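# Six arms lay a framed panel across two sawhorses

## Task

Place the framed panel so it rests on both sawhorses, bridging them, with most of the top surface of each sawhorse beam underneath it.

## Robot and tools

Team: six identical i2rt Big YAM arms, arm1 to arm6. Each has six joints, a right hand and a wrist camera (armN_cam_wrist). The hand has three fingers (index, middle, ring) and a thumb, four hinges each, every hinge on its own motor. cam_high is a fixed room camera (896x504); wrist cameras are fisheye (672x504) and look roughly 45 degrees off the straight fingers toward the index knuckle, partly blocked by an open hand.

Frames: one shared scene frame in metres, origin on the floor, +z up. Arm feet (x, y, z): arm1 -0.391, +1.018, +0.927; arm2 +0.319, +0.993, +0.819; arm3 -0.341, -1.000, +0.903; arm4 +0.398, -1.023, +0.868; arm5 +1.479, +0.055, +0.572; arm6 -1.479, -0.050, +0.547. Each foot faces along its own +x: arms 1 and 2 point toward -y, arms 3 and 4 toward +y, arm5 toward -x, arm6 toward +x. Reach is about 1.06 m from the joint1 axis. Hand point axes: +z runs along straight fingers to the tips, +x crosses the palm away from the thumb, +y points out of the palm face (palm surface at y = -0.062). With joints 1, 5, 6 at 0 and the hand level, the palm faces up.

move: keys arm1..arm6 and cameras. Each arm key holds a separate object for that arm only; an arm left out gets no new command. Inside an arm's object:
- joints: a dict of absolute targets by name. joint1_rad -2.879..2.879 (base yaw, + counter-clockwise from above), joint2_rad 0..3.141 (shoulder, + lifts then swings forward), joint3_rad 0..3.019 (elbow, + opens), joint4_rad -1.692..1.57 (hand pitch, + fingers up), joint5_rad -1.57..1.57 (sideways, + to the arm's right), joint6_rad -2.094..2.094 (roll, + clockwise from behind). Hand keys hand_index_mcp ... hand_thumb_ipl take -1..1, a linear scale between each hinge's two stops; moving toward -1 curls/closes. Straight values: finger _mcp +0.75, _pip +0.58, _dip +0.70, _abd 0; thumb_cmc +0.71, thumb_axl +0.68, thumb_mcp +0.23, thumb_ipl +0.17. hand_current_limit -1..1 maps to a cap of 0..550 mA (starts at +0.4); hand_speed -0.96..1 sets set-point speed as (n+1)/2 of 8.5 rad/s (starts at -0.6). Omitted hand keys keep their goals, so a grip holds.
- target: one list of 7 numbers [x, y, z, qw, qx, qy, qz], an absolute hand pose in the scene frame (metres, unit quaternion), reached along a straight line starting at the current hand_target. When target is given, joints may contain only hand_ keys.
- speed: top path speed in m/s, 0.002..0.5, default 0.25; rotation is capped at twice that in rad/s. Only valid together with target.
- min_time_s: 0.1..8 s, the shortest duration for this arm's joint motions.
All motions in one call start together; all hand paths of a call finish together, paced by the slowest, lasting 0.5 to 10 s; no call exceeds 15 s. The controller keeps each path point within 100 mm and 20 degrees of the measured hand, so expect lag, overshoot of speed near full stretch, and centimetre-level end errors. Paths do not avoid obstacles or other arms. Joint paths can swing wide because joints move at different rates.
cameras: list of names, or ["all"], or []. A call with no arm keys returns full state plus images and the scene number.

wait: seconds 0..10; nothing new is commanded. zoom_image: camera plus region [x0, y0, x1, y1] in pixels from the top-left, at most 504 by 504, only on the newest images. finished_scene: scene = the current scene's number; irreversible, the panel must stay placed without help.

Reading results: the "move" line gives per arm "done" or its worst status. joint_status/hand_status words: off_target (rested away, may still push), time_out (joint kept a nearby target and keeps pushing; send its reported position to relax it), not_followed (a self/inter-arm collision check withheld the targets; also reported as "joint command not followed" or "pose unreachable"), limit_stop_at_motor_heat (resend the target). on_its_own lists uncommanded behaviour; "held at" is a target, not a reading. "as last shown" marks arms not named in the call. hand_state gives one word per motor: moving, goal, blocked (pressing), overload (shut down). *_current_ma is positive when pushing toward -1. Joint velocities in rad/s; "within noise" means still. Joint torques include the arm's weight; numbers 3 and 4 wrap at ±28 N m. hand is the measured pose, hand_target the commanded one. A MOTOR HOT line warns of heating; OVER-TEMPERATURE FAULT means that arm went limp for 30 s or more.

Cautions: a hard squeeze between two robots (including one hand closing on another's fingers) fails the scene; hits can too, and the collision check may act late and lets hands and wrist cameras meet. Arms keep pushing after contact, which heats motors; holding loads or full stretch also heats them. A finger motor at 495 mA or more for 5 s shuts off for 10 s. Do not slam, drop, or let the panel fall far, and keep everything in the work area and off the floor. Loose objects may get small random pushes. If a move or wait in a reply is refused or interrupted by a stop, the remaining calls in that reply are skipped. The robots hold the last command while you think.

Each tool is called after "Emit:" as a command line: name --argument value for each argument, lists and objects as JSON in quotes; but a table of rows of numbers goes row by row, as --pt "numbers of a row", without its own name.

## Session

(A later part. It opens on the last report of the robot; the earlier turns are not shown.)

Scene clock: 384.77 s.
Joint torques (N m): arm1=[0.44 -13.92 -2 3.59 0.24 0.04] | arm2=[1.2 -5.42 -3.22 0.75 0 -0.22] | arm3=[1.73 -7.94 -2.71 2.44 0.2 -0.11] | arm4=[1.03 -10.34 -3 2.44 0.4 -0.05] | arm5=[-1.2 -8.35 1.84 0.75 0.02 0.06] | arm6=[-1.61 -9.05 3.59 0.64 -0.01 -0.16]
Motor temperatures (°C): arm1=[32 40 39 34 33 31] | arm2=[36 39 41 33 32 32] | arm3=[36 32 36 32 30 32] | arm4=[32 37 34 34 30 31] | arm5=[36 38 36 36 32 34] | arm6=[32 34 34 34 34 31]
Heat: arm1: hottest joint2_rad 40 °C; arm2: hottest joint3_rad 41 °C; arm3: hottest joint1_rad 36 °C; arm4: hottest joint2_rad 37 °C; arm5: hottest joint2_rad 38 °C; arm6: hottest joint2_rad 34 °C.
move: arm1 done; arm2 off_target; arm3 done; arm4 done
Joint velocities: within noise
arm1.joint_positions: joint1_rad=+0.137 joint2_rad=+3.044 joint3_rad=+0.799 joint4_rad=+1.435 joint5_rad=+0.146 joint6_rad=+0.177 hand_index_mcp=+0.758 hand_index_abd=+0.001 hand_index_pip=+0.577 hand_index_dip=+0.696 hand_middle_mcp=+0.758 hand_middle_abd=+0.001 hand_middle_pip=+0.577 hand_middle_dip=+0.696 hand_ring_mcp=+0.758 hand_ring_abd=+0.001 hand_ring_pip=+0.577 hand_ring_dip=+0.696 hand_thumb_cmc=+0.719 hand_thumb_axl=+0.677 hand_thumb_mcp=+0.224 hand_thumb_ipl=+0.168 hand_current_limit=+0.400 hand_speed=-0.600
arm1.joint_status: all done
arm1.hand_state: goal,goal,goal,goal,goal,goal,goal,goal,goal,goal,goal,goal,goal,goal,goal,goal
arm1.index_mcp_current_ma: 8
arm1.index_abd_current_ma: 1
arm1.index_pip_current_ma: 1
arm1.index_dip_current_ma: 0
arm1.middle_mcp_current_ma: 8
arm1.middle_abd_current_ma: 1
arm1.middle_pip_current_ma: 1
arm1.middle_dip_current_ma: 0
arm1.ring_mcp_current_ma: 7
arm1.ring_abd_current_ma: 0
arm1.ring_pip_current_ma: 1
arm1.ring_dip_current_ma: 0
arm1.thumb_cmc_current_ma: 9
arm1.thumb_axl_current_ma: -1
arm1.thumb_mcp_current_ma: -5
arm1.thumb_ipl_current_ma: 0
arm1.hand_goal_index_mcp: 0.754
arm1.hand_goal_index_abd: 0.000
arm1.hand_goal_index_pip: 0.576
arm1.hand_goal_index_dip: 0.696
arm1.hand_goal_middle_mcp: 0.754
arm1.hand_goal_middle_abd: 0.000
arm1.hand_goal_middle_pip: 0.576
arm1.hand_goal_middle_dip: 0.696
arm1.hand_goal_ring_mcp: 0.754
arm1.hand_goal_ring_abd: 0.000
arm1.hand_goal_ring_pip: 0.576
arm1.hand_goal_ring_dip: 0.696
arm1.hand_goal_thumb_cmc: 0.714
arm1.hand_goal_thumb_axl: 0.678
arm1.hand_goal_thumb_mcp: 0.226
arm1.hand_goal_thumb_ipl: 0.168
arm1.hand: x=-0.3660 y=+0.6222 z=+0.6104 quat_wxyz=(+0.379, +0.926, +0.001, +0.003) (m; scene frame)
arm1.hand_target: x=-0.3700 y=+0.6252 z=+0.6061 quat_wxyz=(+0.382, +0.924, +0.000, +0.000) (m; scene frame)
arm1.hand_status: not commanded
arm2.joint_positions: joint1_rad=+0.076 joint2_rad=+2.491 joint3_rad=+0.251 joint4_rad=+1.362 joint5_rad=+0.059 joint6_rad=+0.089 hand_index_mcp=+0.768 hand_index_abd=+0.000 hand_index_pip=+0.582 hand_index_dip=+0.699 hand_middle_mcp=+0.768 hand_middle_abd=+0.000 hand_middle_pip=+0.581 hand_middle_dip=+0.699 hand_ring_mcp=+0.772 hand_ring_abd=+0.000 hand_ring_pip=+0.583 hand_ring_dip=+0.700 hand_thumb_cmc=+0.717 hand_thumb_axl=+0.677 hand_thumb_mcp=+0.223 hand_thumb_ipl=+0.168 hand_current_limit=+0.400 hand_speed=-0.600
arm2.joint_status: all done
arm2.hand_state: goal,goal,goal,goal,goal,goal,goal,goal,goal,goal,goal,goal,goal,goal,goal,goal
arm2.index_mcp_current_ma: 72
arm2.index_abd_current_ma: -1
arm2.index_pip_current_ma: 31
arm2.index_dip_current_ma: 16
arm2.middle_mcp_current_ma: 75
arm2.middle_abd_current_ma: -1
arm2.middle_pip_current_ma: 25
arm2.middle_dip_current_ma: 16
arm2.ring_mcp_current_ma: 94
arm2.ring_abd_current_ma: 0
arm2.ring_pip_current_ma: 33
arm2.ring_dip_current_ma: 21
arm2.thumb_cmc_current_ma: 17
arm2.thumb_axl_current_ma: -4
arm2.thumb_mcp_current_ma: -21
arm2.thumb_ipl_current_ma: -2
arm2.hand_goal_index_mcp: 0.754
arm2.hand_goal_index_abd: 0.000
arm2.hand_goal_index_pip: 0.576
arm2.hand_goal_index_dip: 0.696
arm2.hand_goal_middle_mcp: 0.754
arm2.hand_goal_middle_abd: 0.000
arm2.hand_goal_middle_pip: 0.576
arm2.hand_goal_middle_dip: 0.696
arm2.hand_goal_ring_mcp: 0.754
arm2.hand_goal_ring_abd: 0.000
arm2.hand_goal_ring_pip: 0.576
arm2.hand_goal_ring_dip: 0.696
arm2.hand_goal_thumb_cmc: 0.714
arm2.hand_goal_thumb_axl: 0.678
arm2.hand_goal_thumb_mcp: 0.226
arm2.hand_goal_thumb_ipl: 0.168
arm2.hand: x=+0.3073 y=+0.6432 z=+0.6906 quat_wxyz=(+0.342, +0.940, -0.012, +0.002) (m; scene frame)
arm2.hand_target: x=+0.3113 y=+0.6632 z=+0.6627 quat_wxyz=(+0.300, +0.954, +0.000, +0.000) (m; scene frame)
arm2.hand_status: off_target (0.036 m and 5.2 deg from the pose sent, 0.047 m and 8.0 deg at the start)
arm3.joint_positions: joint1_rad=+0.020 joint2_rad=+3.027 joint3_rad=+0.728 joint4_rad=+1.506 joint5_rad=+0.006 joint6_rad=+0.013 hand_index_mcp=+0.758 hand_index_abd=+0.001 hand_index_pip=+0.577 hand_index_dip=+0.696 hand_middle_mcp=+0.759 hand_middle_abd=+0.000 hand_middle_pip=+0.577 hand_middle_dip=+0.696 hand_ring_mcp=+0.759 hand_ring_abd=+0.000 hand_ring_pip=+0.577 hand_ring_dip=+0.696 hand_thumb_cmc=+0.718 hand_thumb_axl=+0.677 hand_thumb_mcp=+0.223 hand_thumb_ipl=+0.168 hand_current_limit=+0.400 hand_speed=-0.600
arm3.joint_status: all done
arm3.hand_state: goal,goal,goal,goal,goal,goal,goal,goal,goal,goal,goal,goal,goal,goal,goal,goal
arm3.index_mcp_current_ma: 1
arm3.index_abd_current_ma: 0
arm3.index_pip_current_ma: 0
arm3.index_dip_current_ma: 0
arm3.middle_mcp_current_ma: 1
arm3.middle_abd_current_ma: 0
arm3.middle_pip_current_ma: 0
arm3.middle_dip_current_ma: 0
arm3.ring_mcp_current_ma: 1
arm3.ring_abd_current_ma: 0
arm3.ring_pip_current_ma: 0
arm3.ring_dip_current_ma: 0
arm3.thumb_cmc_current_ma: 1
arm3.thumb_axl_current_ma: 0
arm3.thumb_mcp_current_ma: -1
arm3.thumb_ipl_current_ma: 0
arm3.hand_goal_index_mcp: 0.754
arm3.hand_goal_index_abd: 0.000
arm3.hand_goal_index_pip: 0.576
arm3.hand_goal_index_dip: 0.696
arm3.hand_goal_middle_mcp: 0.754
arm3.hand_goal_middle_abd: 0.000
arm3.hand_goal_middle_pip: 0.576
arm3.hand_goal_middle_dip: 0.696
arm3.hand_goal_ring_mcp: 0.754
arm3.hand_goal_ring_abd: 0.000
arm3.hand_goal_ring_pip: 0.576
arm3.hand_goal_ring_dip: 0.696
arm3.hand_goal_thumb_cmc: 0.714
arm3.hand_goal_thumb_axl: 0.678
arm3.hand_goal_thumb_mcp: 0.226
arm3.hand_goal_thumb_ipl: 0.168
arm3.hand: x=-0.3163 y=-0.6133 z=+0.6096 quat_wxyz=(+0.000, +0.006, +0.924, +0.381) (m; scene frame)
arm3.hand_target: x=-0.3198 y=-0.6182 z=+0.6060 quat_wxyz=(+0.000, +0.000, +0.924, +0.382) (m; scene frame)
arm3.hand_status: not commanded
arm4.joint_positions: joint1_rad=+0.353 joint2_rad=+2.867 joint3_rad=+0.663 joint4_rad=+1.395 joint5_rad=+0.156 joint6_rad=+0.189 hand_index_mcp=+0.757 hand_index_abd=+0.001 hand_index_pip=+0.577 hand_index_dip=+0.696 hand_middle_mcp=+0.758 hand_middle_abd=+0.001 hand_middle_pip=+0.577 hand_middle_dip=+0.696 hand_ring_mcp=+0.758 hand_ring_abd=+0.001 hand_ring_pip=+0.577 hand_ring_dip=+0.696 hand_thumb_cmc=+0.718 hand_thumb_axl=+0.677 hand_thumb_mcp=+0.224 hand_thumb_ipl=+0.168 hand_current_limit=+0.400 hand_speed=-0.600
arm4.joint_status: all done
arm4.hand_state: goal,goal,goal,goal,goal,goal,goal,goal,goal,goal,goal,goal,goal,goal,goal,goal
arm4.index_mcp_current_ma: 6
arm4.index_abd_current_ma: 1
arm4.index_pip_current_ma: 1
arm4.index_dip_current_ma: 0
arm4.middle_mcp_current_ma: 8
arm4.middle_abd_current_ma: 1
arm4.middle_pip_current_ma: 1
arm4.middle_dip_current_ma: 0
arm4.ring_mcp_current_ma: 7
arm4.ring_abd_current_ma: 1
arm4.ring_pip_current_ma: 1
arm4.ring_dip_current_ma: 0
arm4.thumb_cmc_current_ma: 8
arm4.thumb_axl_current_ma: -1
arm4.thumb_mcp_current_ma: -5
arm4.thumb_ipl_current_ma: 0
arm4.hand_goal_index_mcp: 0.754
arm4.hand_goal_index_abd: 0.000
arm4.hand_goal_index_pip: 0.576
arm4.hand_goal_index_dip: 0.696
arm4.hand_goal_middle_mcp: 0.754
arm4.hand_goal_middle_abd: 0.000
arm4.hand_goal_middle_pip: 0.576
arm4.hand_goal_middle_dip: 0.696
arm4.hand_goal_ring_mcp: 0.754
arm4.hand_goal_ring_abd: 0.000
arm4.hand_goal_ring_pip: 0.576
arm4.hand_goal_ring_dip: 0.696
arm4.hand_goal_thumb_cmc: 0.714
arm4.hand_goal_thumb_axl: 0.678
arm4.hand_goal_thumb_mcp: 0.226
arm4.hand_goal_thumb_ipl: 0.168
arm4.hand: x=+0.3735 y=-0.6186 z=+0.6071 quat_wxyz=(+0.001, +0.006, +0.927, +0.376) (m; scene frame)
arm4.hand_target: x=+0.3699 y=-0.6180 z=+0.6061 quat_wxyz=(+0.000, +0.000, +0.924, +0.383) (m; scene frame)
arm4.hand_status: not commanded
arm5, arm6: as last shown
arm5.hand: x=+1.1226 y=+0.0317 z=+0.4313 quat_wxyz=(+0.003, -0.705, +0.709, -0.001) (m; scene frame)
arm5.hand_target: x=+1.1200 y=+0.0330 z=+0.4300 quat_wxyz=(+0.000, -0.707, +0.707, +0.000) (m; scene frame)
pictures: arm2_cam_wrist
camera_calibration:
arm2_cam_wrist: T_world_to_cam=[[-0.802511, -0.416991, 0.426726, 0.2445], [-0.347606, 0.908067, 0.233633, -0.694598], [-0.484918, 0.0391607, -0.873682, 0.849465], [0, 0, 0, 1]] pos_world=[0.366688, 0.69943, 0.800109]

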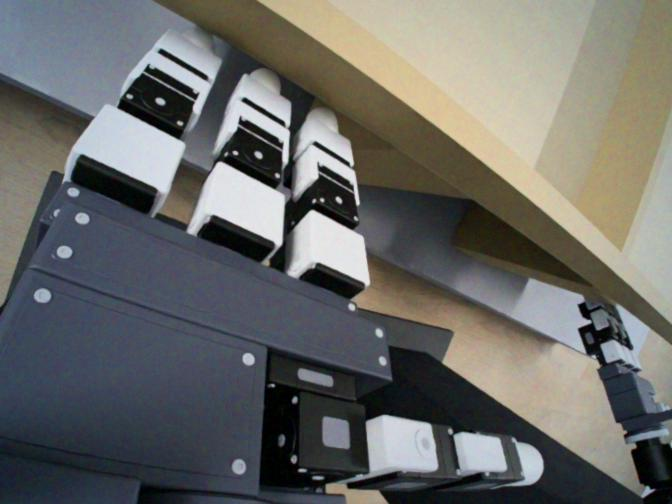

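Emit:
move --arm2 '{"target":[0.318,0.635,0.745,0.1305,0.9914,0,0],"speed":0.12}' --arm1 '{"target":[-0.37,0.59,0.575,0.3827,0.9239,0,0],"speed":0.1}' --arm3 '{"target":[-0.32,-0.59,0.575,0,0,0.9239,0.3827],"speed":0.1}' --arm4 '{"target":[0.37,-0.59,0.575,0,0,0.9239,0.3827],"speed":0.1}' --cameras '[]'

Emit:
move --arm2 '{"target":[0.32,0.592,0.65,0.0872,0.9962,0,0],"speed":0.12}' --cameras '["arm1_cam_wrist","arm2_cam_wrist","arm3_cam_wrist","arm4_cam_wrist"]'

Scene clock: 411.13 s.
Joint torques (N m): arm1=[0.21 -14.86 -1.31 2.18 -0.02 0.03] | arm2=[0.85 -9.11 4.6 0.49 0.05 -0.06] | arm3=[1.44 -8.7 -1.92 1.57 0.19 -0.13] | arm4=[-0.03 -10.81 -2.37 1.36 0.18 -0.06] | arm5=[-1.2 -8.35 1.85 0.73 0.01 0.05] | arm6=[-1.49 -9 3.6 0.62 -0.01 -0.16]
Motor temperatures (°C): arm1=[32 40 39 34 33 31] | arm2=[36 38 40 32 31 32] | arm3=[36 32 36 32 30 32] | arm4=[32 37 34 34 30 31] | arm5=[36 38 35 35 32 34] | arm6=[32 34 34 34 34 31]
Heat: arm1: hottest joint2_rad 40 °C; arm2: hottest joint3_rad 40 °C; arm3: hottest joint1_rad 36 °C; arm4: hottest joint2_rad 37 °C; arm5: hottest joint2_rad 38 °C; arm6: hottest joint2_rad 34 °C.
move: arm1 off_target; arm2 off_target; arm3 done; arm4 off_target
Joint velocities: within noise
arm1.joint_positions: joint1_rad=+0.111 joint2_rad=+3.055 joint3_rad=+0.927 joint4_rad=+1.362 joint5_rad=+0.130 joint6_rad=+0.157 hand_index_mcp=+0.758 hand_index_abd=+0.001 hand_index_pip=+0.577 hand_index_dip=+0.696 hand_middle_mcp=+0.758 hand_middle_abd=+0.001 hand_middle_pip=+0.577 hand_middle_dip=+0.696 hand_ring_mcp=+0.758 hand_ring_abd=+0.001 hand_ring_pip=+0.577 hand_ring_dip=+0.696 hand_thumb_cmc=+0.719 hand_thumb_axl=+0.677 hand_thumb_mcp=+0.224 hand_thumb_ipl=+0.168 hand_current_limit=+0.400 hand_speed=-0.600
arm1.joint_status: not commanded
arm1.hand_state: goal,goal,goal,goal,goal,goal,goal,goal,goal,goal,goal,goal,goal,goal,goal,goal
arm1.index_mcp_current_ma: 8
arm1.index_abd_current_ma: 1
arm1.index_pip_current_ma: 1
arm1.index_dip_current_ma: 0
arm1.middle_mcp_current_ma: 8
arm1.middle_abd_current_ma: 1
arm1.middle_pip_current_ma: 1
arm1.middle_dip_current_ma: 0
arm1.ring_mcp_current_ma: 7
arm1.ring_abd_current_ma: 0
arm1.ring_pip_current_ma: 1
arm1.ring_dip_current_ma: 0
arm1.thumb_cmc_current_ma: 9
arm1.thumb_axl_current_ma: -1
arm1.thumb_mcp_current_ma: -5
arm1.thumb_ipl_current_ma: 0
arm1.hand_goal_index_mcp: 0.754
arm1.hand_goal_index_abd: 0.000
arm1.hand_goal_index_pip: 0.576
arm1.hand_goal_index_dip: 0.696
arm1.hand_goal_middle_mcp: 0.754
arm1.hand_goal_middle_abd: 0.000
arm1.hand_goal_middle_pip: 0.576
arm1.hand_goal_middle_dip: 0.696
arm1.hand_goal_ring_mcp: 0.754
arm1.hand_goal_ring_abd: 0.000
arm1.hand_goal_ring_pip: 0.576
arm1.hand_goal_ring_dip: 0.696
arm1.hand_goal_thumb_cmc: 0.714
arm1.hand_goal_thumb_axl: 0.678
arm1.hand_goal_thumb_mcp: 0.226
arm1.hand_goal_thumb_ipl: 0.168
arm1.hand: x=-0.3638 y=+0.5809 z=+0.5900 quat_wxyz=(+0.397, +0.918, -0.001, +0.006) (m; scene frame)
arm1.hand_target: x=-0.3697 y=+0.5904 z=+0.5756 quat_wxyz=(+0.383, +0.924, +0.000, +0.000) (m; scene frame)
arm1.hand_status: off_target (0.019 m and 1.9 deg from the pose sent, 0.048 m and 0.6 deg at the start)
arm2.joint_positions: joint1_rad=+0.076 joint2_rad=+1.611 joint3_rad=+0.310 joint4_rad=-0.037 joint5_rad=+0.027 joint6_rad=+0.089 hand_index_mcp=+0.759 hand_index_abd=+0.000 hand_index_pip=+0.580 hand_index_dip=+0.699 hand_middle_mcp=+0.759 hand_middle_abd=+0.000 hand_middle_pip=+0.579 hand_middle_dip=+0.699 hand_ring_mcp=+0.759 hand_ring_abd=+0.000 hand_ring_pip=+0.579 hand_ring_dip=+0.699 hand_thumb_cmc=+0.717 hand_thumb_axl=+0.677 hand_thumb_mcp=+0.223 hand_thumb_ipl=+0.168 hand_current_limit=+0.400 hand_speed=-0.600
arm2.joint_status: not commanded
arm2.hand_state: goal,goal,goal,goal,goal,goal,goal,goal,goal,goal,goal,goal,goal,goal,goal,goal
arm2.index_mcp_current_ma: 25
arm2.index_abd_current_ma: -1
arm2.index_pip_current_ma: 19
arm2.index_dip_current_ma: 15
arm2.middle_mcp_current_ma: 26
arm2.middle_abd_current_ma: -1
arm2.middle_pip_current_ma: 15
arm2.middle_dip_current_ma: 14
arm2.ring_mcp_current_ma: 29
arm2.ring_abd_current_ma: 0
arm2.ring_pip_current_ma: 16
arm2.ring_dip_current_ma: 16
arm2.thumb_cmc_current_ma: 17
arm2.thumb_axl_current_ma: -4
arm2.thumb_mcp_current_ma: -21
arm2.thumb_ipl_current_ma: -2
arm2.hand_goal_index_mcp: 0.754
arm2.hand_goal_index_abd: 0.000
arm2.hand_goal_index_pip: 0.576
arm2.hand_goal_index_dip: 0.696
arm2.hand_goal_middle_mcp: 0.754
arm2.hand_goal_middle_abd: 0.000
arm2.hand_goal_middle_pip: 0.576
arm2.hand_goal_middle_dip: 0.696
arm2.hand_goal_ring_mcp: 0.754
arm2.hand_goal_ring_abd: 0.000
arm2.hand_goal_ring_pip: 0.576
arm2.hand_goal_ring_dip: 0.696
arm2.hand_goal_thumb_cmc: 0.714
arm2.hand_goal_thumb_axl: 0.678
arm2.hand_goal_thumb_mcp: 0.226
arm2.hand_goal_thumb_ipl: 0.168
arm2.hand: x=+0.3125 y=+0.6474 z=+0.7378 quat_wxyz=(+0.119, +0.993, -0.004, -0.003) (m; scene frame)
arm2.hand_target: x=+0.3181 y=+0.6352 z=+0.7451 quat_wxyz=(+0.131, +0.991, +0.000, +0.000) (m; scene frame)
arm2.hand_status: off_target (0.015 m and 1.4 deg from the pose sent, 0.056 m and 25.1 deg at the start)
arm3.joint_positions: joint1_rad=+0.020 joint2_rad=+3.055 joint3_rad=+0.841 joint4_rad=+1.436 joint5_rad=+0.006 joint6_rad=+0.013 hand_index_mcp=+0.758 hand_index_abd=+0.001 hand_index_pip=+0.577 hand_index_dip=+0.696 hand_middle_mcp=+0.759 hand_middle_abd=+0.000 hand_middle_pip=+0.577 hand_middle_dip=+0.696 hand_ring_mcp=+0.759 hand_ring_abd=+0.000 hand_ring_pip=+0.577 hand_ring_dip=+0.696 hand_thumb_cmc=+0.718 hand_thumb_axl=+0.677 hand_thumb_mcp=+0.223 hand_thumb_ipl=+0.168 hand_current_limit=+0.400 hand_speed=-0.600
arm3.joint_status: not commanded
arm3.hand_state: goal,goal,goal,goal,goal,goal,goal,goal,goal,goal,goal,goal,goal,goal,goal,goal
arm3.index_mcp_current_ma: 1
arm3.index_abd_current_ma: 0
arm3.index_pip_current_ma: 0
arm3.index_dip_current_ma: 0
arm3.middle_mcp_current_ma: 1
arm3.middle_abd_current_ma: 0
arm3.middle_pip_current_ma: 0
arm3.middle_dip_current_ma: 0
arm3.ring_mcp_current_ma: 1
arm3.ring_abd_current_ma: 0
arm3.ring_pip_current_ma: 0
arm3.ring_dip_current_ma: 0
arm3.thumb_cmc_current_ma: 1
arm3.thumb_axl_current_ma: 0
arm3.thumb_mcp_current_ma: -1
arm3.thumb_ipl_current_ma: 0
arm3.hand_goal_index_mcp: 0.754
arm3.hand_goal_index_abd: 0.000
arm3.hand_goal_index_pip: 0.576
arm3.hand_goal_index_dip: 0.696
arm3.hand_goal_middle_mcp: 0.754
arm3.hand_goal_middle_abd: 0.000
arm3.hand_goal_middle_pip: 0.576
arm3.hand_goal_middle_dip: 0.696
arm3.hand_goal_ring_mcp: 0.754
arm3.hand_goal_ring_abd: 0.000
arm3.hand_goal_ring_pip: 0.576
arm3.hand_goal_ring_dip: 0.696
arm3.hand_goal_thumb_cmc: 0.714
arm3.hand_goal_thumb_axl: 0.678
arm3.hand_goal_thumb_mcp: 0.226
arm3.hand_goal_thumb_ipl: 0.168
arm3.hand: x=-0.3163 y=-0.5872 z=+0.5820 quat_wxyz=(+0.000, +0.006, +0.921, +0.388) (m; scene frame)
arm3.hand_target: x=-0.3198 y=-0.5902 z=+0.5751 quat_wxyz=(+0.000, +0.000, +0.924, +0.383) (m; scene frame)
arm3.hand_status: done (0.008 m and 1.0 deg from the pose sent, 0.042 m and 0.6 deg at the start)
arm4.joint_positions: joint1_rad=+0.345 joint2_rad=+2.898 joint3_rad=+0.781 joint4_rad=+1.348 joint5_rad=+0.144 joint6_rad=+0.173 hand_index_mcp=+0.757 hand_index_abd=+0.001 hand_index_pip=+0.577 hand_index_dip=+0.696 hand_middle_mcp=+0.758 hand_middle_abd=+0.001 hand_middle_pip=+0.577 hand_middle_dip=+0.696 hand_ring_mcp=+0.758 hand_ring_abd=+0.001 hand_ring_pip=+0.577 hand_ring_dip=+0.696 hand_thumb_cmc=+0.718 hand_thumb_axl=+0.677 hand_thumb_mcp=+0.224 hand_thumb_ipl=+0.168 hand_current_limit=+0.400 hand_speed=-0.600
arm4.joint_status: not commanded
arm4.hand_state: goal,goal,goal,goal,goal,goal,goal,goal,goal,goal,goal,goal,goal,goal,goal,goal
arm4.index_mcp_current_ma: 7
arm4.index_abd_current_ma: 1
arm4.index_pip_current_ma: 1
arm4.index_dip_current_ma: 0
arm4.middle_mcp_current_ma: 8
arm4.middle_abd_current_ma: 1
arm4.middle_pip_current_ma: 1
arm4.middle_dip_current_ma: 0
arm4.ring_mcp_current_ma: 7
arm4.ring_abd_current_ma: 1
arm4.ring_pip_current_ma: 1
arm4.ring_dip_current_ma: 0
arm4.thumb_cmc_current_ma: 8
arm4.thumb_axl_current_ma: -1
arm4.thumb_mcp_current_ma: -5
arm4.thumb_ipl_current_ma: 0
arm4.hand_goal_index_mcp: 0.754
arm4.hand_goal_index_abd: 0.000
arm4.hand_goal_index_pip: 0.576
arm4.hand_goal_index_dip: 0.696
arm4.hand_goal_middle_mcp: 0.754
arm4.hand_goal_middle_abd: 0.000
arm4.hand_goal_middle_pip: 0.576
arm4.hand_goal_middle_dip: 0.696
arm4.hand_goal_ring_mcp: 0.754
arm4.hand_goal_ring_abd: 0.000
arm4.hand_goal_ring_pip: 0.576
arm4.hand_goal_ring_dip: 0.696
arm4.hand_goal_thumb_cmc: 0.714
arm4.hand_goal_thumb_axl: 0.678
arm4.hand_goal_thumb_mcp: 0.226
arm4.hand_goal_thumb_ipl: 0.168
arm4.hand: x=+0.3661 y=-0.5859 z=+0.5853 quat_wxyz=(-0.005, +0.002, +0.920, +0.393) (m; scene frame)
arm4.hand_target: x=+0.3700 y=-0.5902 z=+0.5753 quat_wxyz=(+0.000, +0.000, +0.924, +0.383) (m; scene frame)
arm4.hand_status: off_target (0.012 m and 1.3 deg from the pose sent, 0.043 m and 1.2 deg at the start)
arm5, arm6: as last shown
pictures: none
No camera images: "cameras" was empty.

Scene clock: 412.63 s.
Joint torques (N m): arm1=[0.21 -14.86 -1.31 2.19 -0.02 0.03] | arm2=[-0.03 -10.81 2.15 1.16 0.01 -0.16] | arm3=[2.14 -9.05 -1.99 1.52 0.16 -0.11] | arm4=[-0.09 -10.93 -2.36 1.33 0.18 -0.06] | arm5=[-1.26 -8.35 1.84 0.75 0.02 0.05] | arm6=[-1.55 -9 3.6 0.64 -0.01 -0.16]
Motor temperatures (°C): arm1=[32 40 39 34 33 31] | arm2=[36 38 40 32 31 32] | arm3=[36 32 36 32 30 32] | arm4=[32 37 34 34 30 31] | arm5=[36 38 35 35 32 34] | arm6=[32 34 34 34 33 31]
Heat: arm1: hottest joint2_rad 40 °C; arm2: hottest joint3_rad 40 °C; arm3: hottest joint1_rad 36 °C; arm4: hottest joint2_rad 37 °C; arm5: hottest joint2_rad 38 °C; arm6: hottest joint2_rad 34 °C.
move: arm2 done
Joint velocities: within noise
arm1, arm3, arm4, arm5, arm6: as last shown
arm2.joint_positions: joint1_rad=+0.076 joint2_rad=+2.019 joint3_rad=+0.515 joint4_rad=+0.089 joint5_rad=+0.017 joint6_rad=+0.089 hand_index_mcp=+0.757 hand_index_abd=+0.000 hand_index_pip=+0.579 hand_index_dip=+0.699 hand_middle_mcp=+0.757 hand_middle_abd=+0.000 hand_middle_pip=+0.579 hand_middle_dip=+0.699 hand_ring_mcp=+0.757 hand_ring_abd=+0.000 hand_ring_pip=+0.579 hand_ring_dip=+0.699 hand_thumb_cmc=+0.717 hand_thumb_axl=+0.677 hand_thumb_mcp=+0.223 hand_thumb_ipl=+0.168 hand_current_limit=+0.400 hand_speed=-0.600
arm2.joint_status: not commanded
arm2.hand_state: goal,goal,goal,goal,goal,goal,goal,goal,goal,goal,goal,goal,goal,goal,goal,goal
arm2.index_mcp_current_ma: 15
arm2.index_abd_current_ma: -1
arm2.index_pip_current_ma: 16
arm2.index_dip_current_ma: 15
arm2.middle_mcp_current_ma: 16
arm2.middle_abd_current_ma: -1
arm2.middle_pip_current_ma: 13
arm2.middle_dip_current_ma: 14
arm2.ring_mcp_current_ma: 17
arm2.ring_abd_current_ma: 0
arm2.ring_pip_current_ma: 14
arm2.ring_dip_current_ma: 16
arm2.thumb_cmc_current_ma: 17
arm2.thumb_axl_current_ma: -4
arm2.thumb_mcp_current_ma: -21
arm2.thumb_ipl_current_ma: -2
arm2.hand_goal_index_mcp: 0.754
arm2.hand_goal_index_abd: 0.000
arm2.hand_goal_index_pip: 0.576
arm2.hand_goal_index_dip: 0.696
arm2.hand_goal_middle_mcp: 0.754
arm2.hand_goal_middle_abd: 0.000
arm2.hand_goal_middle_pip: 0.576
arm2.hand_goal_middle_dip: 0.696
arm2.hand_goal_ring_mcp: 0.754
arm2.hand_goal_ring_abd: 0.000
arm2.hand_goal_ring_pip: 0.576
arm2.hand_goal_ring_dip: 0.696
arm2.hand_goal_thumb_cmc: 0.714
arm2.hand_goal_thumb_axl: 0.678
arm2.hand_goal_thumb_mcp: 0.226
arm2.hand_goal_thumb_ipl: 0.168
arm2.hand: x=+0.3183 y=+0.5986 z=+0.6510 quat_wxyz=(+0.081, +0.997, -0.003, -0.002) (m; scene frame)
arm2.hand_target: x=+0.3200 y=+0.5922 z=+0.6500 quat_wxyz=(+0.087, +0.996, +0.000, +0.000) (m; scene frame)
arm2.hand_status: done (0.007 m and 0.8 deg from the pose sent, 0.104 m and 3.8 deg at the start)
pictures: arm1_cam_wrist, arm2_cam_wrist, arm3_cam_wrist, arm4_cam_wrist
camera_calibration:
arm1_cam_wrist: T_world_to_cam=[[-0.779269, -0.432589, 0.453439, -0.268473], [-0.407546, 0.899464, 0.157706, -0.817987], [-0.476074, -0.0619017, -0.877224, 0.506263], [0, 0, 0, 1]] pos_world=[-0.301562, 0.65095, 0.694844]
arm2_cam_wrist: T_world_to_cam=[[-0.791445, -0.591324, 0.154763, 0.529529], [-0.358405, 0.654048, 0.666158, -0.767105], [-0.495137, 0.47176, -0.729576, 0.472416], [0, 0, 0, 1]] pos_world=[0.378069, 0.591979, 0.773726]
arm3_cam_wrist: T_world_to_cam=[[0.784219, 0.43073, 0.446623, 0.273872], [0.442358, -0.892862, 0.0843579, -0.475289], [0.435109, 0.131413, -0.890736, 0.861154], [0, 0, 0, 1]] pos_world=[-0.379223, -0.655499, 0.684837]
arm4_cam_wrist: T_world_to_cam=[[0.804638, 0.423905, 0.415767, -0.254264], [0.428128, -0.899382, 0.0884273, -0.783286], [0.411418, 0.106849, -0.905162, 0.563041], [0, 0, 0, 1]] pos_world=[0.308292, -0.65685, 0.684622]

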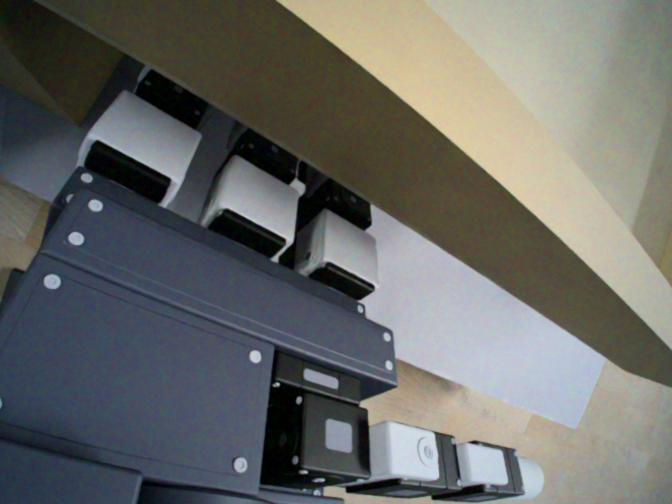

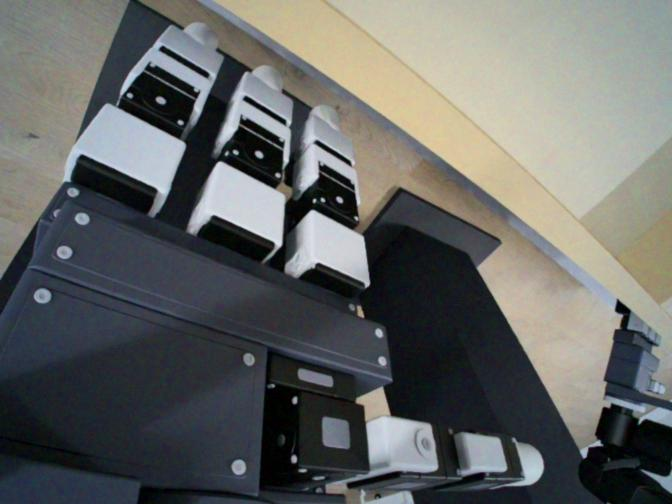

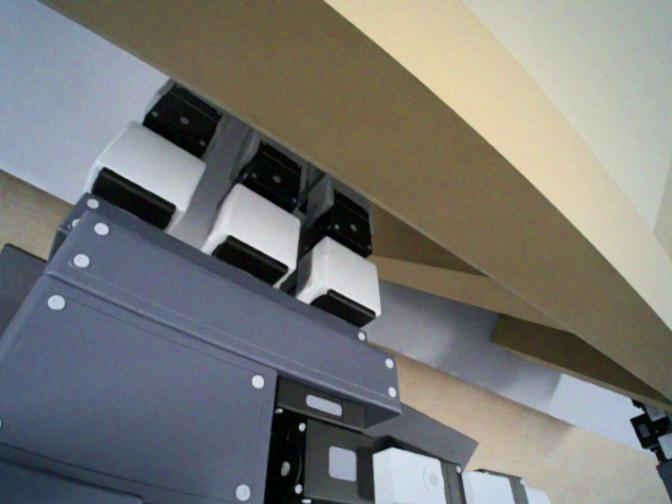

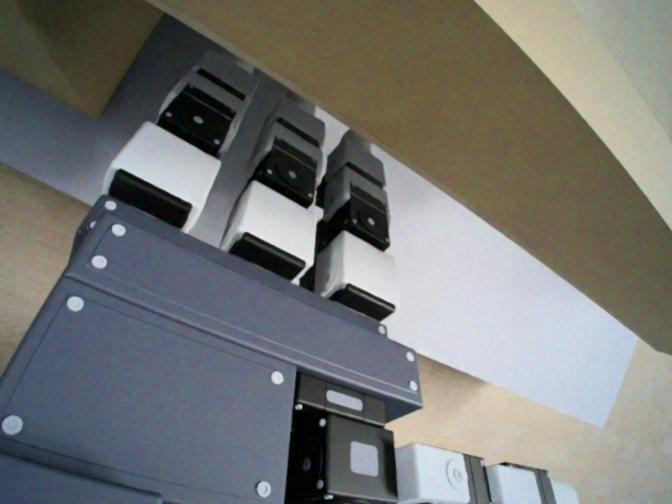

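Emit:
move --arm2 '{"target":[0.32,0.587,0.598,0.2419,0.9703,0,0],"speed":0.12}' --cameras '[]'

Emit:
move --arm2 '{"target":[0.32,0.555,0.566,0.3827,0.9239,0,0],"speed":0.1}' --arm1 '{"target":[-0.37,0.555,0.562,0.3730,0.9278,0,0],"speed":0.1}' --arm3 '{"target":[-0.32,-0.553,0.564,0,0,0.9239,0.3827],"speed":0.1}' --arm4 '{"target":[0.37,-0.553,0.564,0,0,0.9239,0.3827],"speed":0.1}' --cameras '["arm1_cam_wrist","arm2_cam_wrist","arm3_cam_wrist","arm4_cam_wrist","cam_high"]'

Scene clock: 433.43 s.
Joint torques (N m): arm1=[0.21 -14.86 -1.29 2.19 -0.02 0.03] | arm2=[1.32 -12.22 -1.95 1.84 0.27 -0.14] | arm3=[1.67 -8.7 -2.02 1.5 0.15 -0.11] | arm4=[-0.09 -10.87 -2.37 1.33 0.18 -0.06] | arm5=[-1.2 -8.35 1.85 0.73 0.02 0.05] | arm6=[-1.55 -9.05 3.62 0.62 -0.01 -0.16]
Motor temperatures (°C): arm1=[32 40 38 33 33 31] | arm2=[36 38 39 32 31 32] | arm3=[36 32 36 32 30 32] | arm4=[32 36 34 34 30 31] | arm5=[36 38 35 35 32 33] | arm6=[32 34 34 34 33 31]
Heat: arm1: hottest joint2_rad 40 °C; arm2: hottest joint3_rad 39 °C; arm3: hottest joint1_rad 36 °C; arm4: hottest joint2_rad 36 °C; arm5: hottest joint2_rad 38 °C; arm6: hottest joint2_rad 34 °C.
move: arm2 done
Joint velocities: within noise
arm1, arm3, arm4, arm5, arm6: as last shown
arm2.joint_positions: joint1_rad=+0.076 joint2_rad=+2.468 joint3_rad=+0.514 joint4_rad=+0.857 joint5_rad=+0.043 joint6_rad=+0.089 hand_index_mcp=+0.757 hand_index_abd=+0.000 hand_index_pip=+0.579 hand_index_dip=+0.699 hand_middle_mcp=+0.757 hand_middle_abd=+0.000 hand_middle_pip=+0.579 hand_middle_dip=+0.699 hand_ring_mcp=+0.757 hand_ring_abd=+0.000 hand_ring_pip=+0.579 hand_ring_dip=+0.699 hand_thumb_cmc=+0.717 hand_thumb_axl=+0.677 hand_thumb_mcp=+0.223 hand_thumb_ipl=+0.168 hand_current_limit=+0.400 hand_speed=-0.600
arm2.joint_status: not commanded
arm2.hand_state: goal,goal,goal,goal,goal,goal,goal,goal,goal,goal,goal,goal,goal,goal,goal,goal
arm2.index_mcp_current_ma: 15
arm2.index_abd_current_ma: -1
arm2.index_pip_current_ma: 16
arm2.index_dip_current_ma: 15
arm2.middle_mcp_current_ma: 16
arm2.middle_abd_current_ma: -1
arm2.middle_pip_current_ma: 13
arm2.middle_dip_current_ma: 14
arm2.ring_mcp_current_ma: 17
arm2.ring_abd_current_ma: 0
arm2.ring_pip_current_ma: 14
arm2.ring_dip_current_ma: 16
arm2.thumb_cmc_current_ma: 17
arm2.thumb_axl_current_ma: -4
arm2.thumb_mcp_current_ma: -21
arm2.thumb_ipl_current_ma: -2
arm2.hand_goal_index_mcp: 0.754
arm2.hand_goal_index_abd: 0.000
arm2.hand_goal_index_pip: 0.576
arm2.hand_goal_index_dip: 0.696
arm2.hand_goal_middle_mcp: 0.754
arm2.hand_goal_middle_abd: 0.000
arm2.hand_goal_middle_pip: 0.576
arm2.hand_goal_middle_dip: 0.696
arm2.hand_goal_ring_mcp: 0.754
arm2.hand_goal_ring_abd: 0.000
arm2.hand_goal_ring_pip: 0.576
arm2.hand_goal_ring_dip: 0.696
arm2.hand_goal_thumb_cmc: 0.714
arm2.hand_goal_thumb_axl: 0.678
arm2.hand_goal_thumb_mcp: 0.226
arm2.hand_goal_thumb_ipl: 0.168
arm2.hand: x=+0.3149 y=+0.5872 z=+0.5992 quat_wxyz=(+0.238, +0.971, -0.007, +0.000) (m; scene frame)
arm2.hand_target: x=+0.3200 y=+0.5870 z=+0.5980 quat_wxyz=(+0.242, +0.970, +0.000, +0.000) (m; scene frame)
arm2.hand_status: done (0.005 m and 0.9 deg from the pose sent, 0.054 m and 18.7 deg at the start)
pictures: none
No camera images: "cameras" was empty.

Scene clock: 435.63 s.
Joint torques (N m): arm1=[0.26 -18.32 -0.88 2.13 -0.04 0.03] | arm2=[0.73 -13.16 -2.69 2.44 0.24 -0.24] | arm3=[1.08 -11.11 -1.54 1.46 0.11 -0.11] | arm4=[-0.09 -13.27 -1.8 1.33 0.17 -0.05] | arm5=[-1.2 -8.35 1.84 0.75 0.02 0.05] | arm6=[-1.55 -9.05 3.59 0.64 -0.01 -0.16]
Motor temperatures (°C): arm1=[32 40 38 33 33 31] | arm2=[36 38 39 32 31 32] | arm3=[36 32 36 32 30 32] | arm4=[32 36 34 34 30 31] | arm5=[36 38 35 35 32 33] | arm6=[32 34 34 34 33 31]
Heat: arm1: hottest joint2_rad 40 °C; arm2: hottest joint3_rad 39 °C; arm3: hottest joint1_rad 36 °C; arm4: hottest joint2_rad 36 °C; arm5: hottest joint2_rad 38 °C; arm6: hottest joint2_rad 34 °C.
move: arm1 done; arm2 done; arm3 done; arm4 done
Joint velocities: within noise
arm1.joint_positions: joint1_rad=+0.086 joint2_rad=+3.055 joint3_rad=+1.006 joint4_rad=+1.235 joint5_rad=+0.111 joint6_rad=+0.141 hand_index_mcp=+0.758 hand_index_abd=+0.001 hand_index_pip=+0.577 hand_index_dip=+0.696 hand_middle_mcp=+0.759 hand_middle_abd=+0.001 hand_middle_pip=+0.577 hand_middle_dip=+0.696 hand_ring_mcp=+0.758 hand_ring_abd=+0.001 hand_ring_pip=+0.577 hand_ring_dip=+0.696 hand_thumb_cmc=+0.719 hand_thumb_axl=+0.677 hand_thumb_mcp=+0.224 hand_thumb_ipl=+0.168 hand_current_limit=+0.400 hand_speed=-0.600
arm1.joint_status: not commanded
arm1.hand_state: goal,goal,goal,goal,goal,goal,goal,goal,goal,goal,goal,goal,goal,goal,goal,goal
arm1.index_mcp_current_ma: 9
arm1.index_abd_current_ma: 1
arm1.index_pip_current_ma: 1
arm1.index_dip_current_ma: 0
arm1.middle_mcp_current_ma: 9
arm1.middle_abd_current_ma: 1
arm1.middle_pip_current_ma: 1
arm1.middle_dip_current_ma: 0
arm1.ring_mcp_current_ma: 8
arm1.ring_abd_current_ma: 0
arm1.ring_pip_current_ma: 1
arm1.ring_dip_current_ma: 0
arm1.thumb_cmc_current_ma: 9
arm1.thumb_axl_current_ma: -1
arm1.thumb_mcp_current_ma: -5
arm1.thumb_ipl_current_ma: 0
arm1.hand_goal_index_mcp: 0.754
arm1.hand_goal_index_abd: 0.000
arm1.hand_goal_index_pip: 0.576
arm1.hand_goal_index_dip: 0.696
arm1.hand_goal_middle_mcp: 0.754
arm1.hand_goal_middle_abd: 0.000
arm1.hand_goal_middle_pip: 0.576
arm1.hand_goal_middle_dip: 0.696
arm1.hand_goal_ring_mcp: 0.754
arm1.hand_goal_ring_abd: 0.000
arm1.hand_goal_ring_pip: 0.576
arm1.hand_goal_ring_dip: 0.696
arm1.hand_goal_thumb_cmc: 0.714
arm1.hand_goal_thumb_axl: 0.678
arm1.hand_goal_thumb_mcp: 0.226
arm1.hand_goal_thumb_ipl: 0.168
arm1.hand: x=-0.3666 y=+0.5596 z=+0.5638 quat_wxyz=(+0.374, +0.927, +0.000, +0.003) (m; scene frame)
arm1.hand_target: x=-0.3700 y=+0.5550 z=+0.5621 quat_wxyz=(+0.373, +0.928, +0.000, +0.000) (m; scene frame)
arm1.hand_status: done (0.006 m and 0.3 deg from the pose sent, 0.039 m and 3.1 deg at the start)
arm2.joint_positions: joint1_rad=+0.076 joint2_rad=+2.803 joint3_rad=+0.696 joint4_rad=+1.305 joint5_rad=+0.065 joint6_rad=+0.079 hand_index_mcp=+0.758 hand_index_abd=+0.000 hand_index_pip=+0.579 hand_index_dip=+0.699 hand_middle_mcp=+0.758 hand_middle_abd=+0.000 hand_middle_pip=+0.579 hand_middle_dip=+0.699 hand_ring_mcp=+0.758 hand_ring_abd=+0.000 hand_ring_pip=+0.579 hand_ring_dip=+0.699 hand_thumb_cmc=+0.718 hand_thumb_axl=+0.677 hand_thumb_mcp=+0.223 hand_thumb_ipl=+0.168 hand_current_limit=+0.400 hand_speed=-0.600
arm2.joint_status: not commanded
arm2.hand_state: goal,goal,goal,goal,goal,goal,goal,goal,goal,goal,goal,goal,goal,goal,goal,goal
arm2.index_mcp_current_ma: 19
arm2.index_abd_current_ma: -1
arm2.index_pip_current_ma: 16
arm2.index_dip_current_ma: 15
arm2.middle_mcp_current_ma: 20
arm2.middle_abd_current_ma: -1
arm2.middle_pip_current_ma: 13
arm2.middle_dip_current_ma: 14
arm2.ring_mcp_current_ma: 21
arm2.ring_abd_current_ma: 0
arm2.ring_pip_current_ma: 14
arm2.ring_dip_current_ma: 16
arm2.thumb_cmc_current_ma: 19
arm2.thumb_axl_current_ma: -4
arm2.thumb_mcp_current_ma: -21
arm2.thumb_ipl_current_ma: -2
arm2.hand_goal_index_mcp: 0.754
arm2.hand_goal_index_abd: 0.000
arm2.hand_goal_index_pip: 0.576
arm2.hand_goal_index_dip: 0.696
arm2.hand_goal_middle_mcp: 0.754
arm2.hand_goal_middle_abd: 0.000
arm2.hand_goal_middle_pip: 0.576
arm2.hand_goal_middle_dip: 0.696
arm2.hand_goal_ring_mcp: 0.754
arm2.hand_goal_ring_abd: 0.000
arm2.hand_goal_ring_pip: 0.576
arm2.hand_goal_ring_dip: 0.696
arm2.hand_goal_thumb_cmc: 0.714
arm2.hand_goal_thumb_axl: 0.678
arm2.hand_goal_thumb_mcp: 0.226
arm2.hand_goal_thumb_ipl: 0.168
arm2.hand: x=+0.3147 y=+0.5536 z=+0.5663 quat_wxyz=(+0.378, +0.926, -0.009, +0.001) (m; scene frame)
arm2.hand_target: x=+0.3200 y=+0.5549 z=+0.5661 quat_wxyz=(+0.383, +0.924, +0.000, +0.000) (m; scene frame)
arm2.hand_status: done (0.005 m and 1.2 deg from the pose sent, 0.047 m and 17.5 deg at the start)
arm3.joint_positions: joint1_rad=+0.020 joint2_rad=+3.046 joint3_rad=+0.921 joint4_rad=+1.323 joint5_rad=+0.006 joint6_rad=+0.013 hand_index_mcp=+0.758 hand_index_abd=+0.001 hand_index_pip=+0.577 hand_index_dip=+0.696 hand_middle_mcp=+0.759 hand_middle_abd=+0.000 hand_middle_pip=+0.577 hand_middle_dip=+0.696 hand_ring_mcp=+0.759 hand_ring_abd=+0.000 hand_ring_pip=+0.577 hand_ring_dip=+0.696 hand_thumb_cmc=+0.718 hand_thumb_axl=+0.677 hand_thumb_mcp=+0.223 hand_thumb_ipl=+0.168 hand_current_limit=+0.400 hand_speed=-0.600
arm3.joint_status: not commanded
arm3.hand_state: goal,goal,goal,goal,goal,goal,goal,goal,goal,goal,goal,goal,goal,goal,goal,goal
arm3.index_mcp_current_ma: 1
arm3.index_abd_current_ma: 0
arm3.index_pip_current_ma: 0
arm3.index_dip_current_ma: 0
arm3.middle_mcp_current_ma: 1
arm3.middle_abd_current_ma: 0
arm3.middle_pip_current_ma: 0
arm3.middle_dip_current_ma: 0
arm3.ring_mcp_current_ma: 1
arm3.ring_abd_current_ma: 0
arm3.ring_pip_current_ma: 0
arm3.ring_dip_current_ma: 0
arm3.thumb_cmc_current_ma: 1
arm3.thumb_axl_current_ma: 0
arm3.thumb_mcp_current_ma: -1
arm3.thumb_ipl_current_ma: 0
arm3.hand_goal_index_mcp: 0.754
arm3.hand_goal_index_abd: 0.000
arm3.hand_goal_index_pip: 0.576
arm3.hand_goal_index_dip: 0.696
arm3.hand_goal_middle_mcp: 0.754
arm3.hand_goal_middle_abd: 0.000
arm3.hand_goal_middle_pip: 0.576
arm3.hand_goal_middle_dip: 0.696
arm3.hand_goal_ring_mcp: 0.754
arm3.hand_goal_ring_abd: 0.000
arm3.hand_goal_ring_pip: 0.576
arm3.hand_goal_ring_dip: 0.696
arm3.hand_goal_thumb_cmc: 0.714
arm3.hand_goal_thumb_axl: 0.678
arm3.hand_goal_thumb_mcp: 0.226
arm3.hand_goal_thumb_ipl: 0.168
arm3.hand: x=-0.3164 y=-0.5616 z=+0.5607 quat_wxyz=(+0.000, +0.006, +0.926, +0.377) (m; scene frame)
arm3.hand_target: x=-0.3199 y=-0.5532 z=+0.5640 quat_wxyz=(+0.000, +0.000, +0.924, +0.383) (m; scene frame)
arm3.hand_status: done (0.010 m and 0.9 deg from the pose sent, 0.039 m and 1.0 deg at the start)
arm4.joint_positions: joint1_rad=+0.318 joint2_rad=+2.898 joint3_rad=+0.868 joint4_rad=+1.240 joint5_rad=+0.125 joint6_rad=+0.154 hand_index_mcp=+0.757 hand_index_abd=+0.001 hand_index_pip=+0.577 hand_index_dip=+0.696 hand_middle_mcp=+0.758 hand_middle_abd=+0.001 hand_middle_pip=+0.577 hand_middle_dip=+0.696 hand_ring_mcp=+0.758 hand_ring_abd=+0.001 hand_ring_pip=+0.577 hand_ring_dip=+0.696 hand_thumb_cmc=+0.718 hand_thumb_axl=+0.677 hand_thumb_mcp=+0.224 hand_thumb_ipl=+0.168 hand_current_limit=+0.400 hand_speed=-0.600
arm4.joint_status: not commanded
arm4.hand_state: goal,goal,goal,goal,goal,goal,goal,goal,goal,goal,goal,goal,goal,goal,goal,goal
arm4.index_mcp_current_ma: 7
arm4.index_abd_current_ma: 1
arm4.index_pip_current_ma: 1
arm4.index_dip_current_ma: 0
arm4.middle_mcp_current_ma: 8
arm4.middle_abd_current_ma: 1
arm4.middle_pip_current_ma: 1
arm4.middle_dip_current_ma: 0
arm4.ring_mcp_current_ma: 8
arm4.ring_abd_current_ma: 1
arm4.ring_pip_current_ma: 1
arm4.ring_dip_current_ma: 0
arm4.thumb_cmc_current_ma: 8
arm4.thumb_axl_current_ma: -1
arm4.thumb_mcp_current_ma: -5
arm4.thumb_ipl_current_ma: 0
arm4.hand_goal_index_mcp: 0.754
arm4.hand_goal_index_abd: 0.000
arm4.hand_goal_index_pip: 0.576
arm4.hand_goal_index_dip: 0.696
arm4.hand_goal_middle_mcp: 0.754
arm4.hand_goal_middle_abd: 0.000
arm4.hand_goal_middle_pip: 0.576
arm4.hand_goal_middle_dip: 0.696
arm4.hand_goal_ring_mcp: 0.754
arm4.hand_goal_ring_abd: 0.000
arm4.hand_goal_ring_pip: 0.576
arm4.hand_goal_ring_dip: 0.696
arm4.hand_goal_thumb_cmc: 0.714
arm4.hand_goal_thumb_axl: 0.678
arm4.hand_goal_thumb_mcp: 0.226
arm4.hand_goal_thumb_ipl: 0.168
arm4.hand: x=+0.3680 y=-0.5583 z=+0.5641 quat_wxyz=(-0.002, +0.001, +0.924, +0.382) (m; scene frame)
arm4.hand_target: x=+0.3700 y=-0.5530 z=+0.5641 quat_wxyz=(+0.000, +0.000, +0.924, +0.383) (m; scene frame)
arm4.hand_status: done (0.006 m and 0.3 deg from the pose sent, 0.039 m and 1.3 deg at the start)
arm5, arm6: as last shown
pictures: arm1_cam_wrist, arm2_cam_wrist, arm3_cam_wrist, arm4_cam_wrist, cam_high
camera_calibration:
arm1_cam_wrist: T_world_to_cam=[[-0.776531, -0.454354, 0.436535, -0.245313], [-0.405729, 0.890645, 0.205268, -0.817005], [-0.482062, -0.0177182, -0.875958, 0.452909], [0, 0, 0, 1]] pos_world=[-0.303645, 0.624227, 0.671522]
arm2_cam_wrist: T_world_to_cam=[[-0.79919, -0.385527, 0.461155, 0.228236], [-0.349888, 0.922215, 0.164612, -0.549652], [-0.488747, -0.0297962, -0.871917, 0.786285], [0, 0, 0, 1]] pos_world=[0.374381, 0.618317, 0.670803]
arm3_cam_wrist: T_world_to_cam=[[0.784198, 0.441321, 0.436199, 0.28424], [0.442348, -0.890583, 0.105788, -0.461325], [0.435158, 0.109993, -0.89361, 0.828409], [0, 0, 0, 1]] pos_world=[-0.379323, -0.627408, 0.665092]
arm4_cam_wrist: T_world_to_cam=[[0.802532, 0.432912, 0.410524, -0.249997], [0.427435, -0.897256, 0.110599, -0.768476], [0.416224, 0.0867131, -0.905118, 0.52712], [0, 0, 0, 1]] pos_world=[0.309704, -0.627001, 0.664728]

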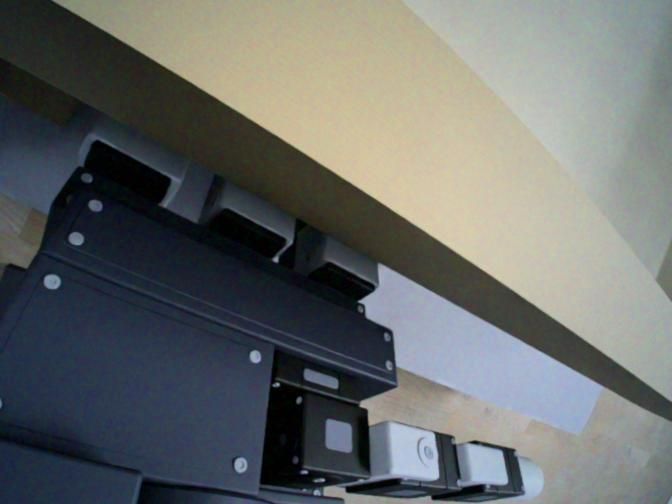

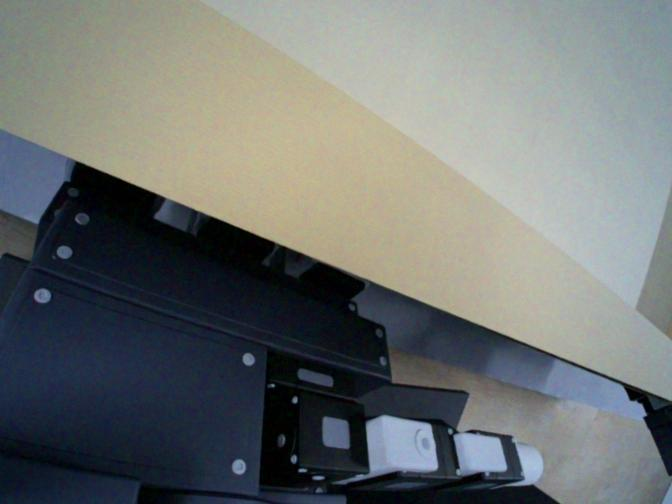

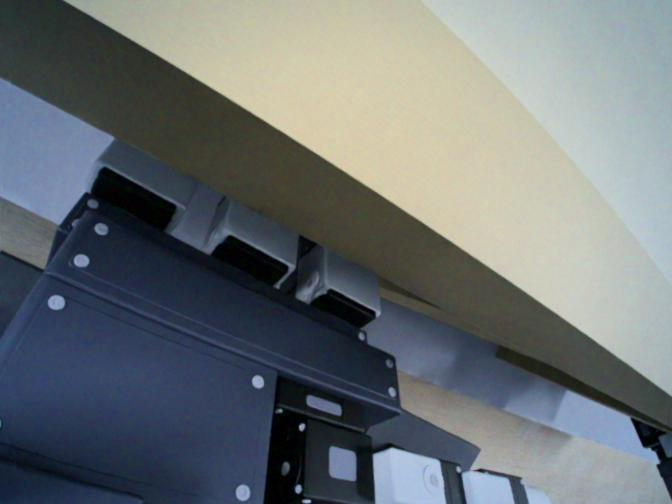

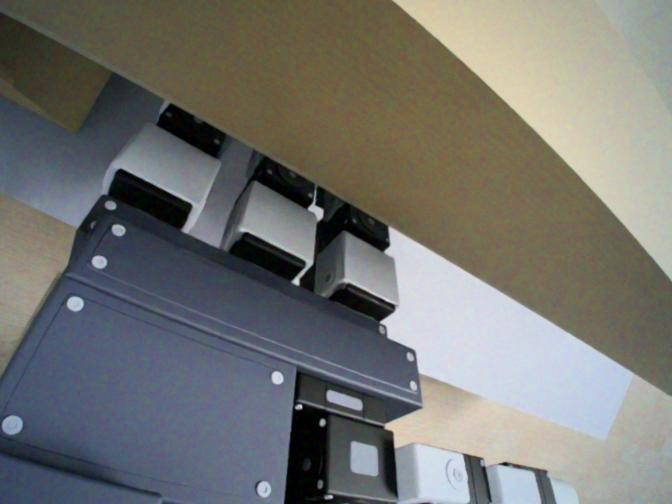

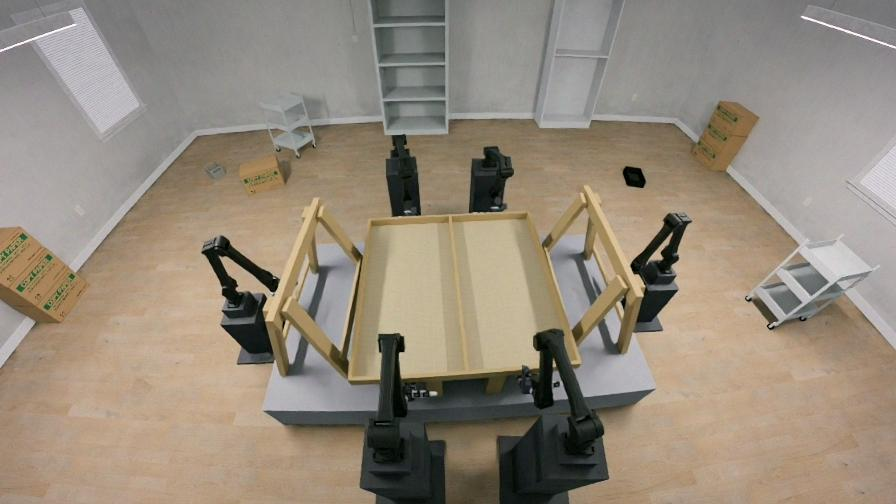

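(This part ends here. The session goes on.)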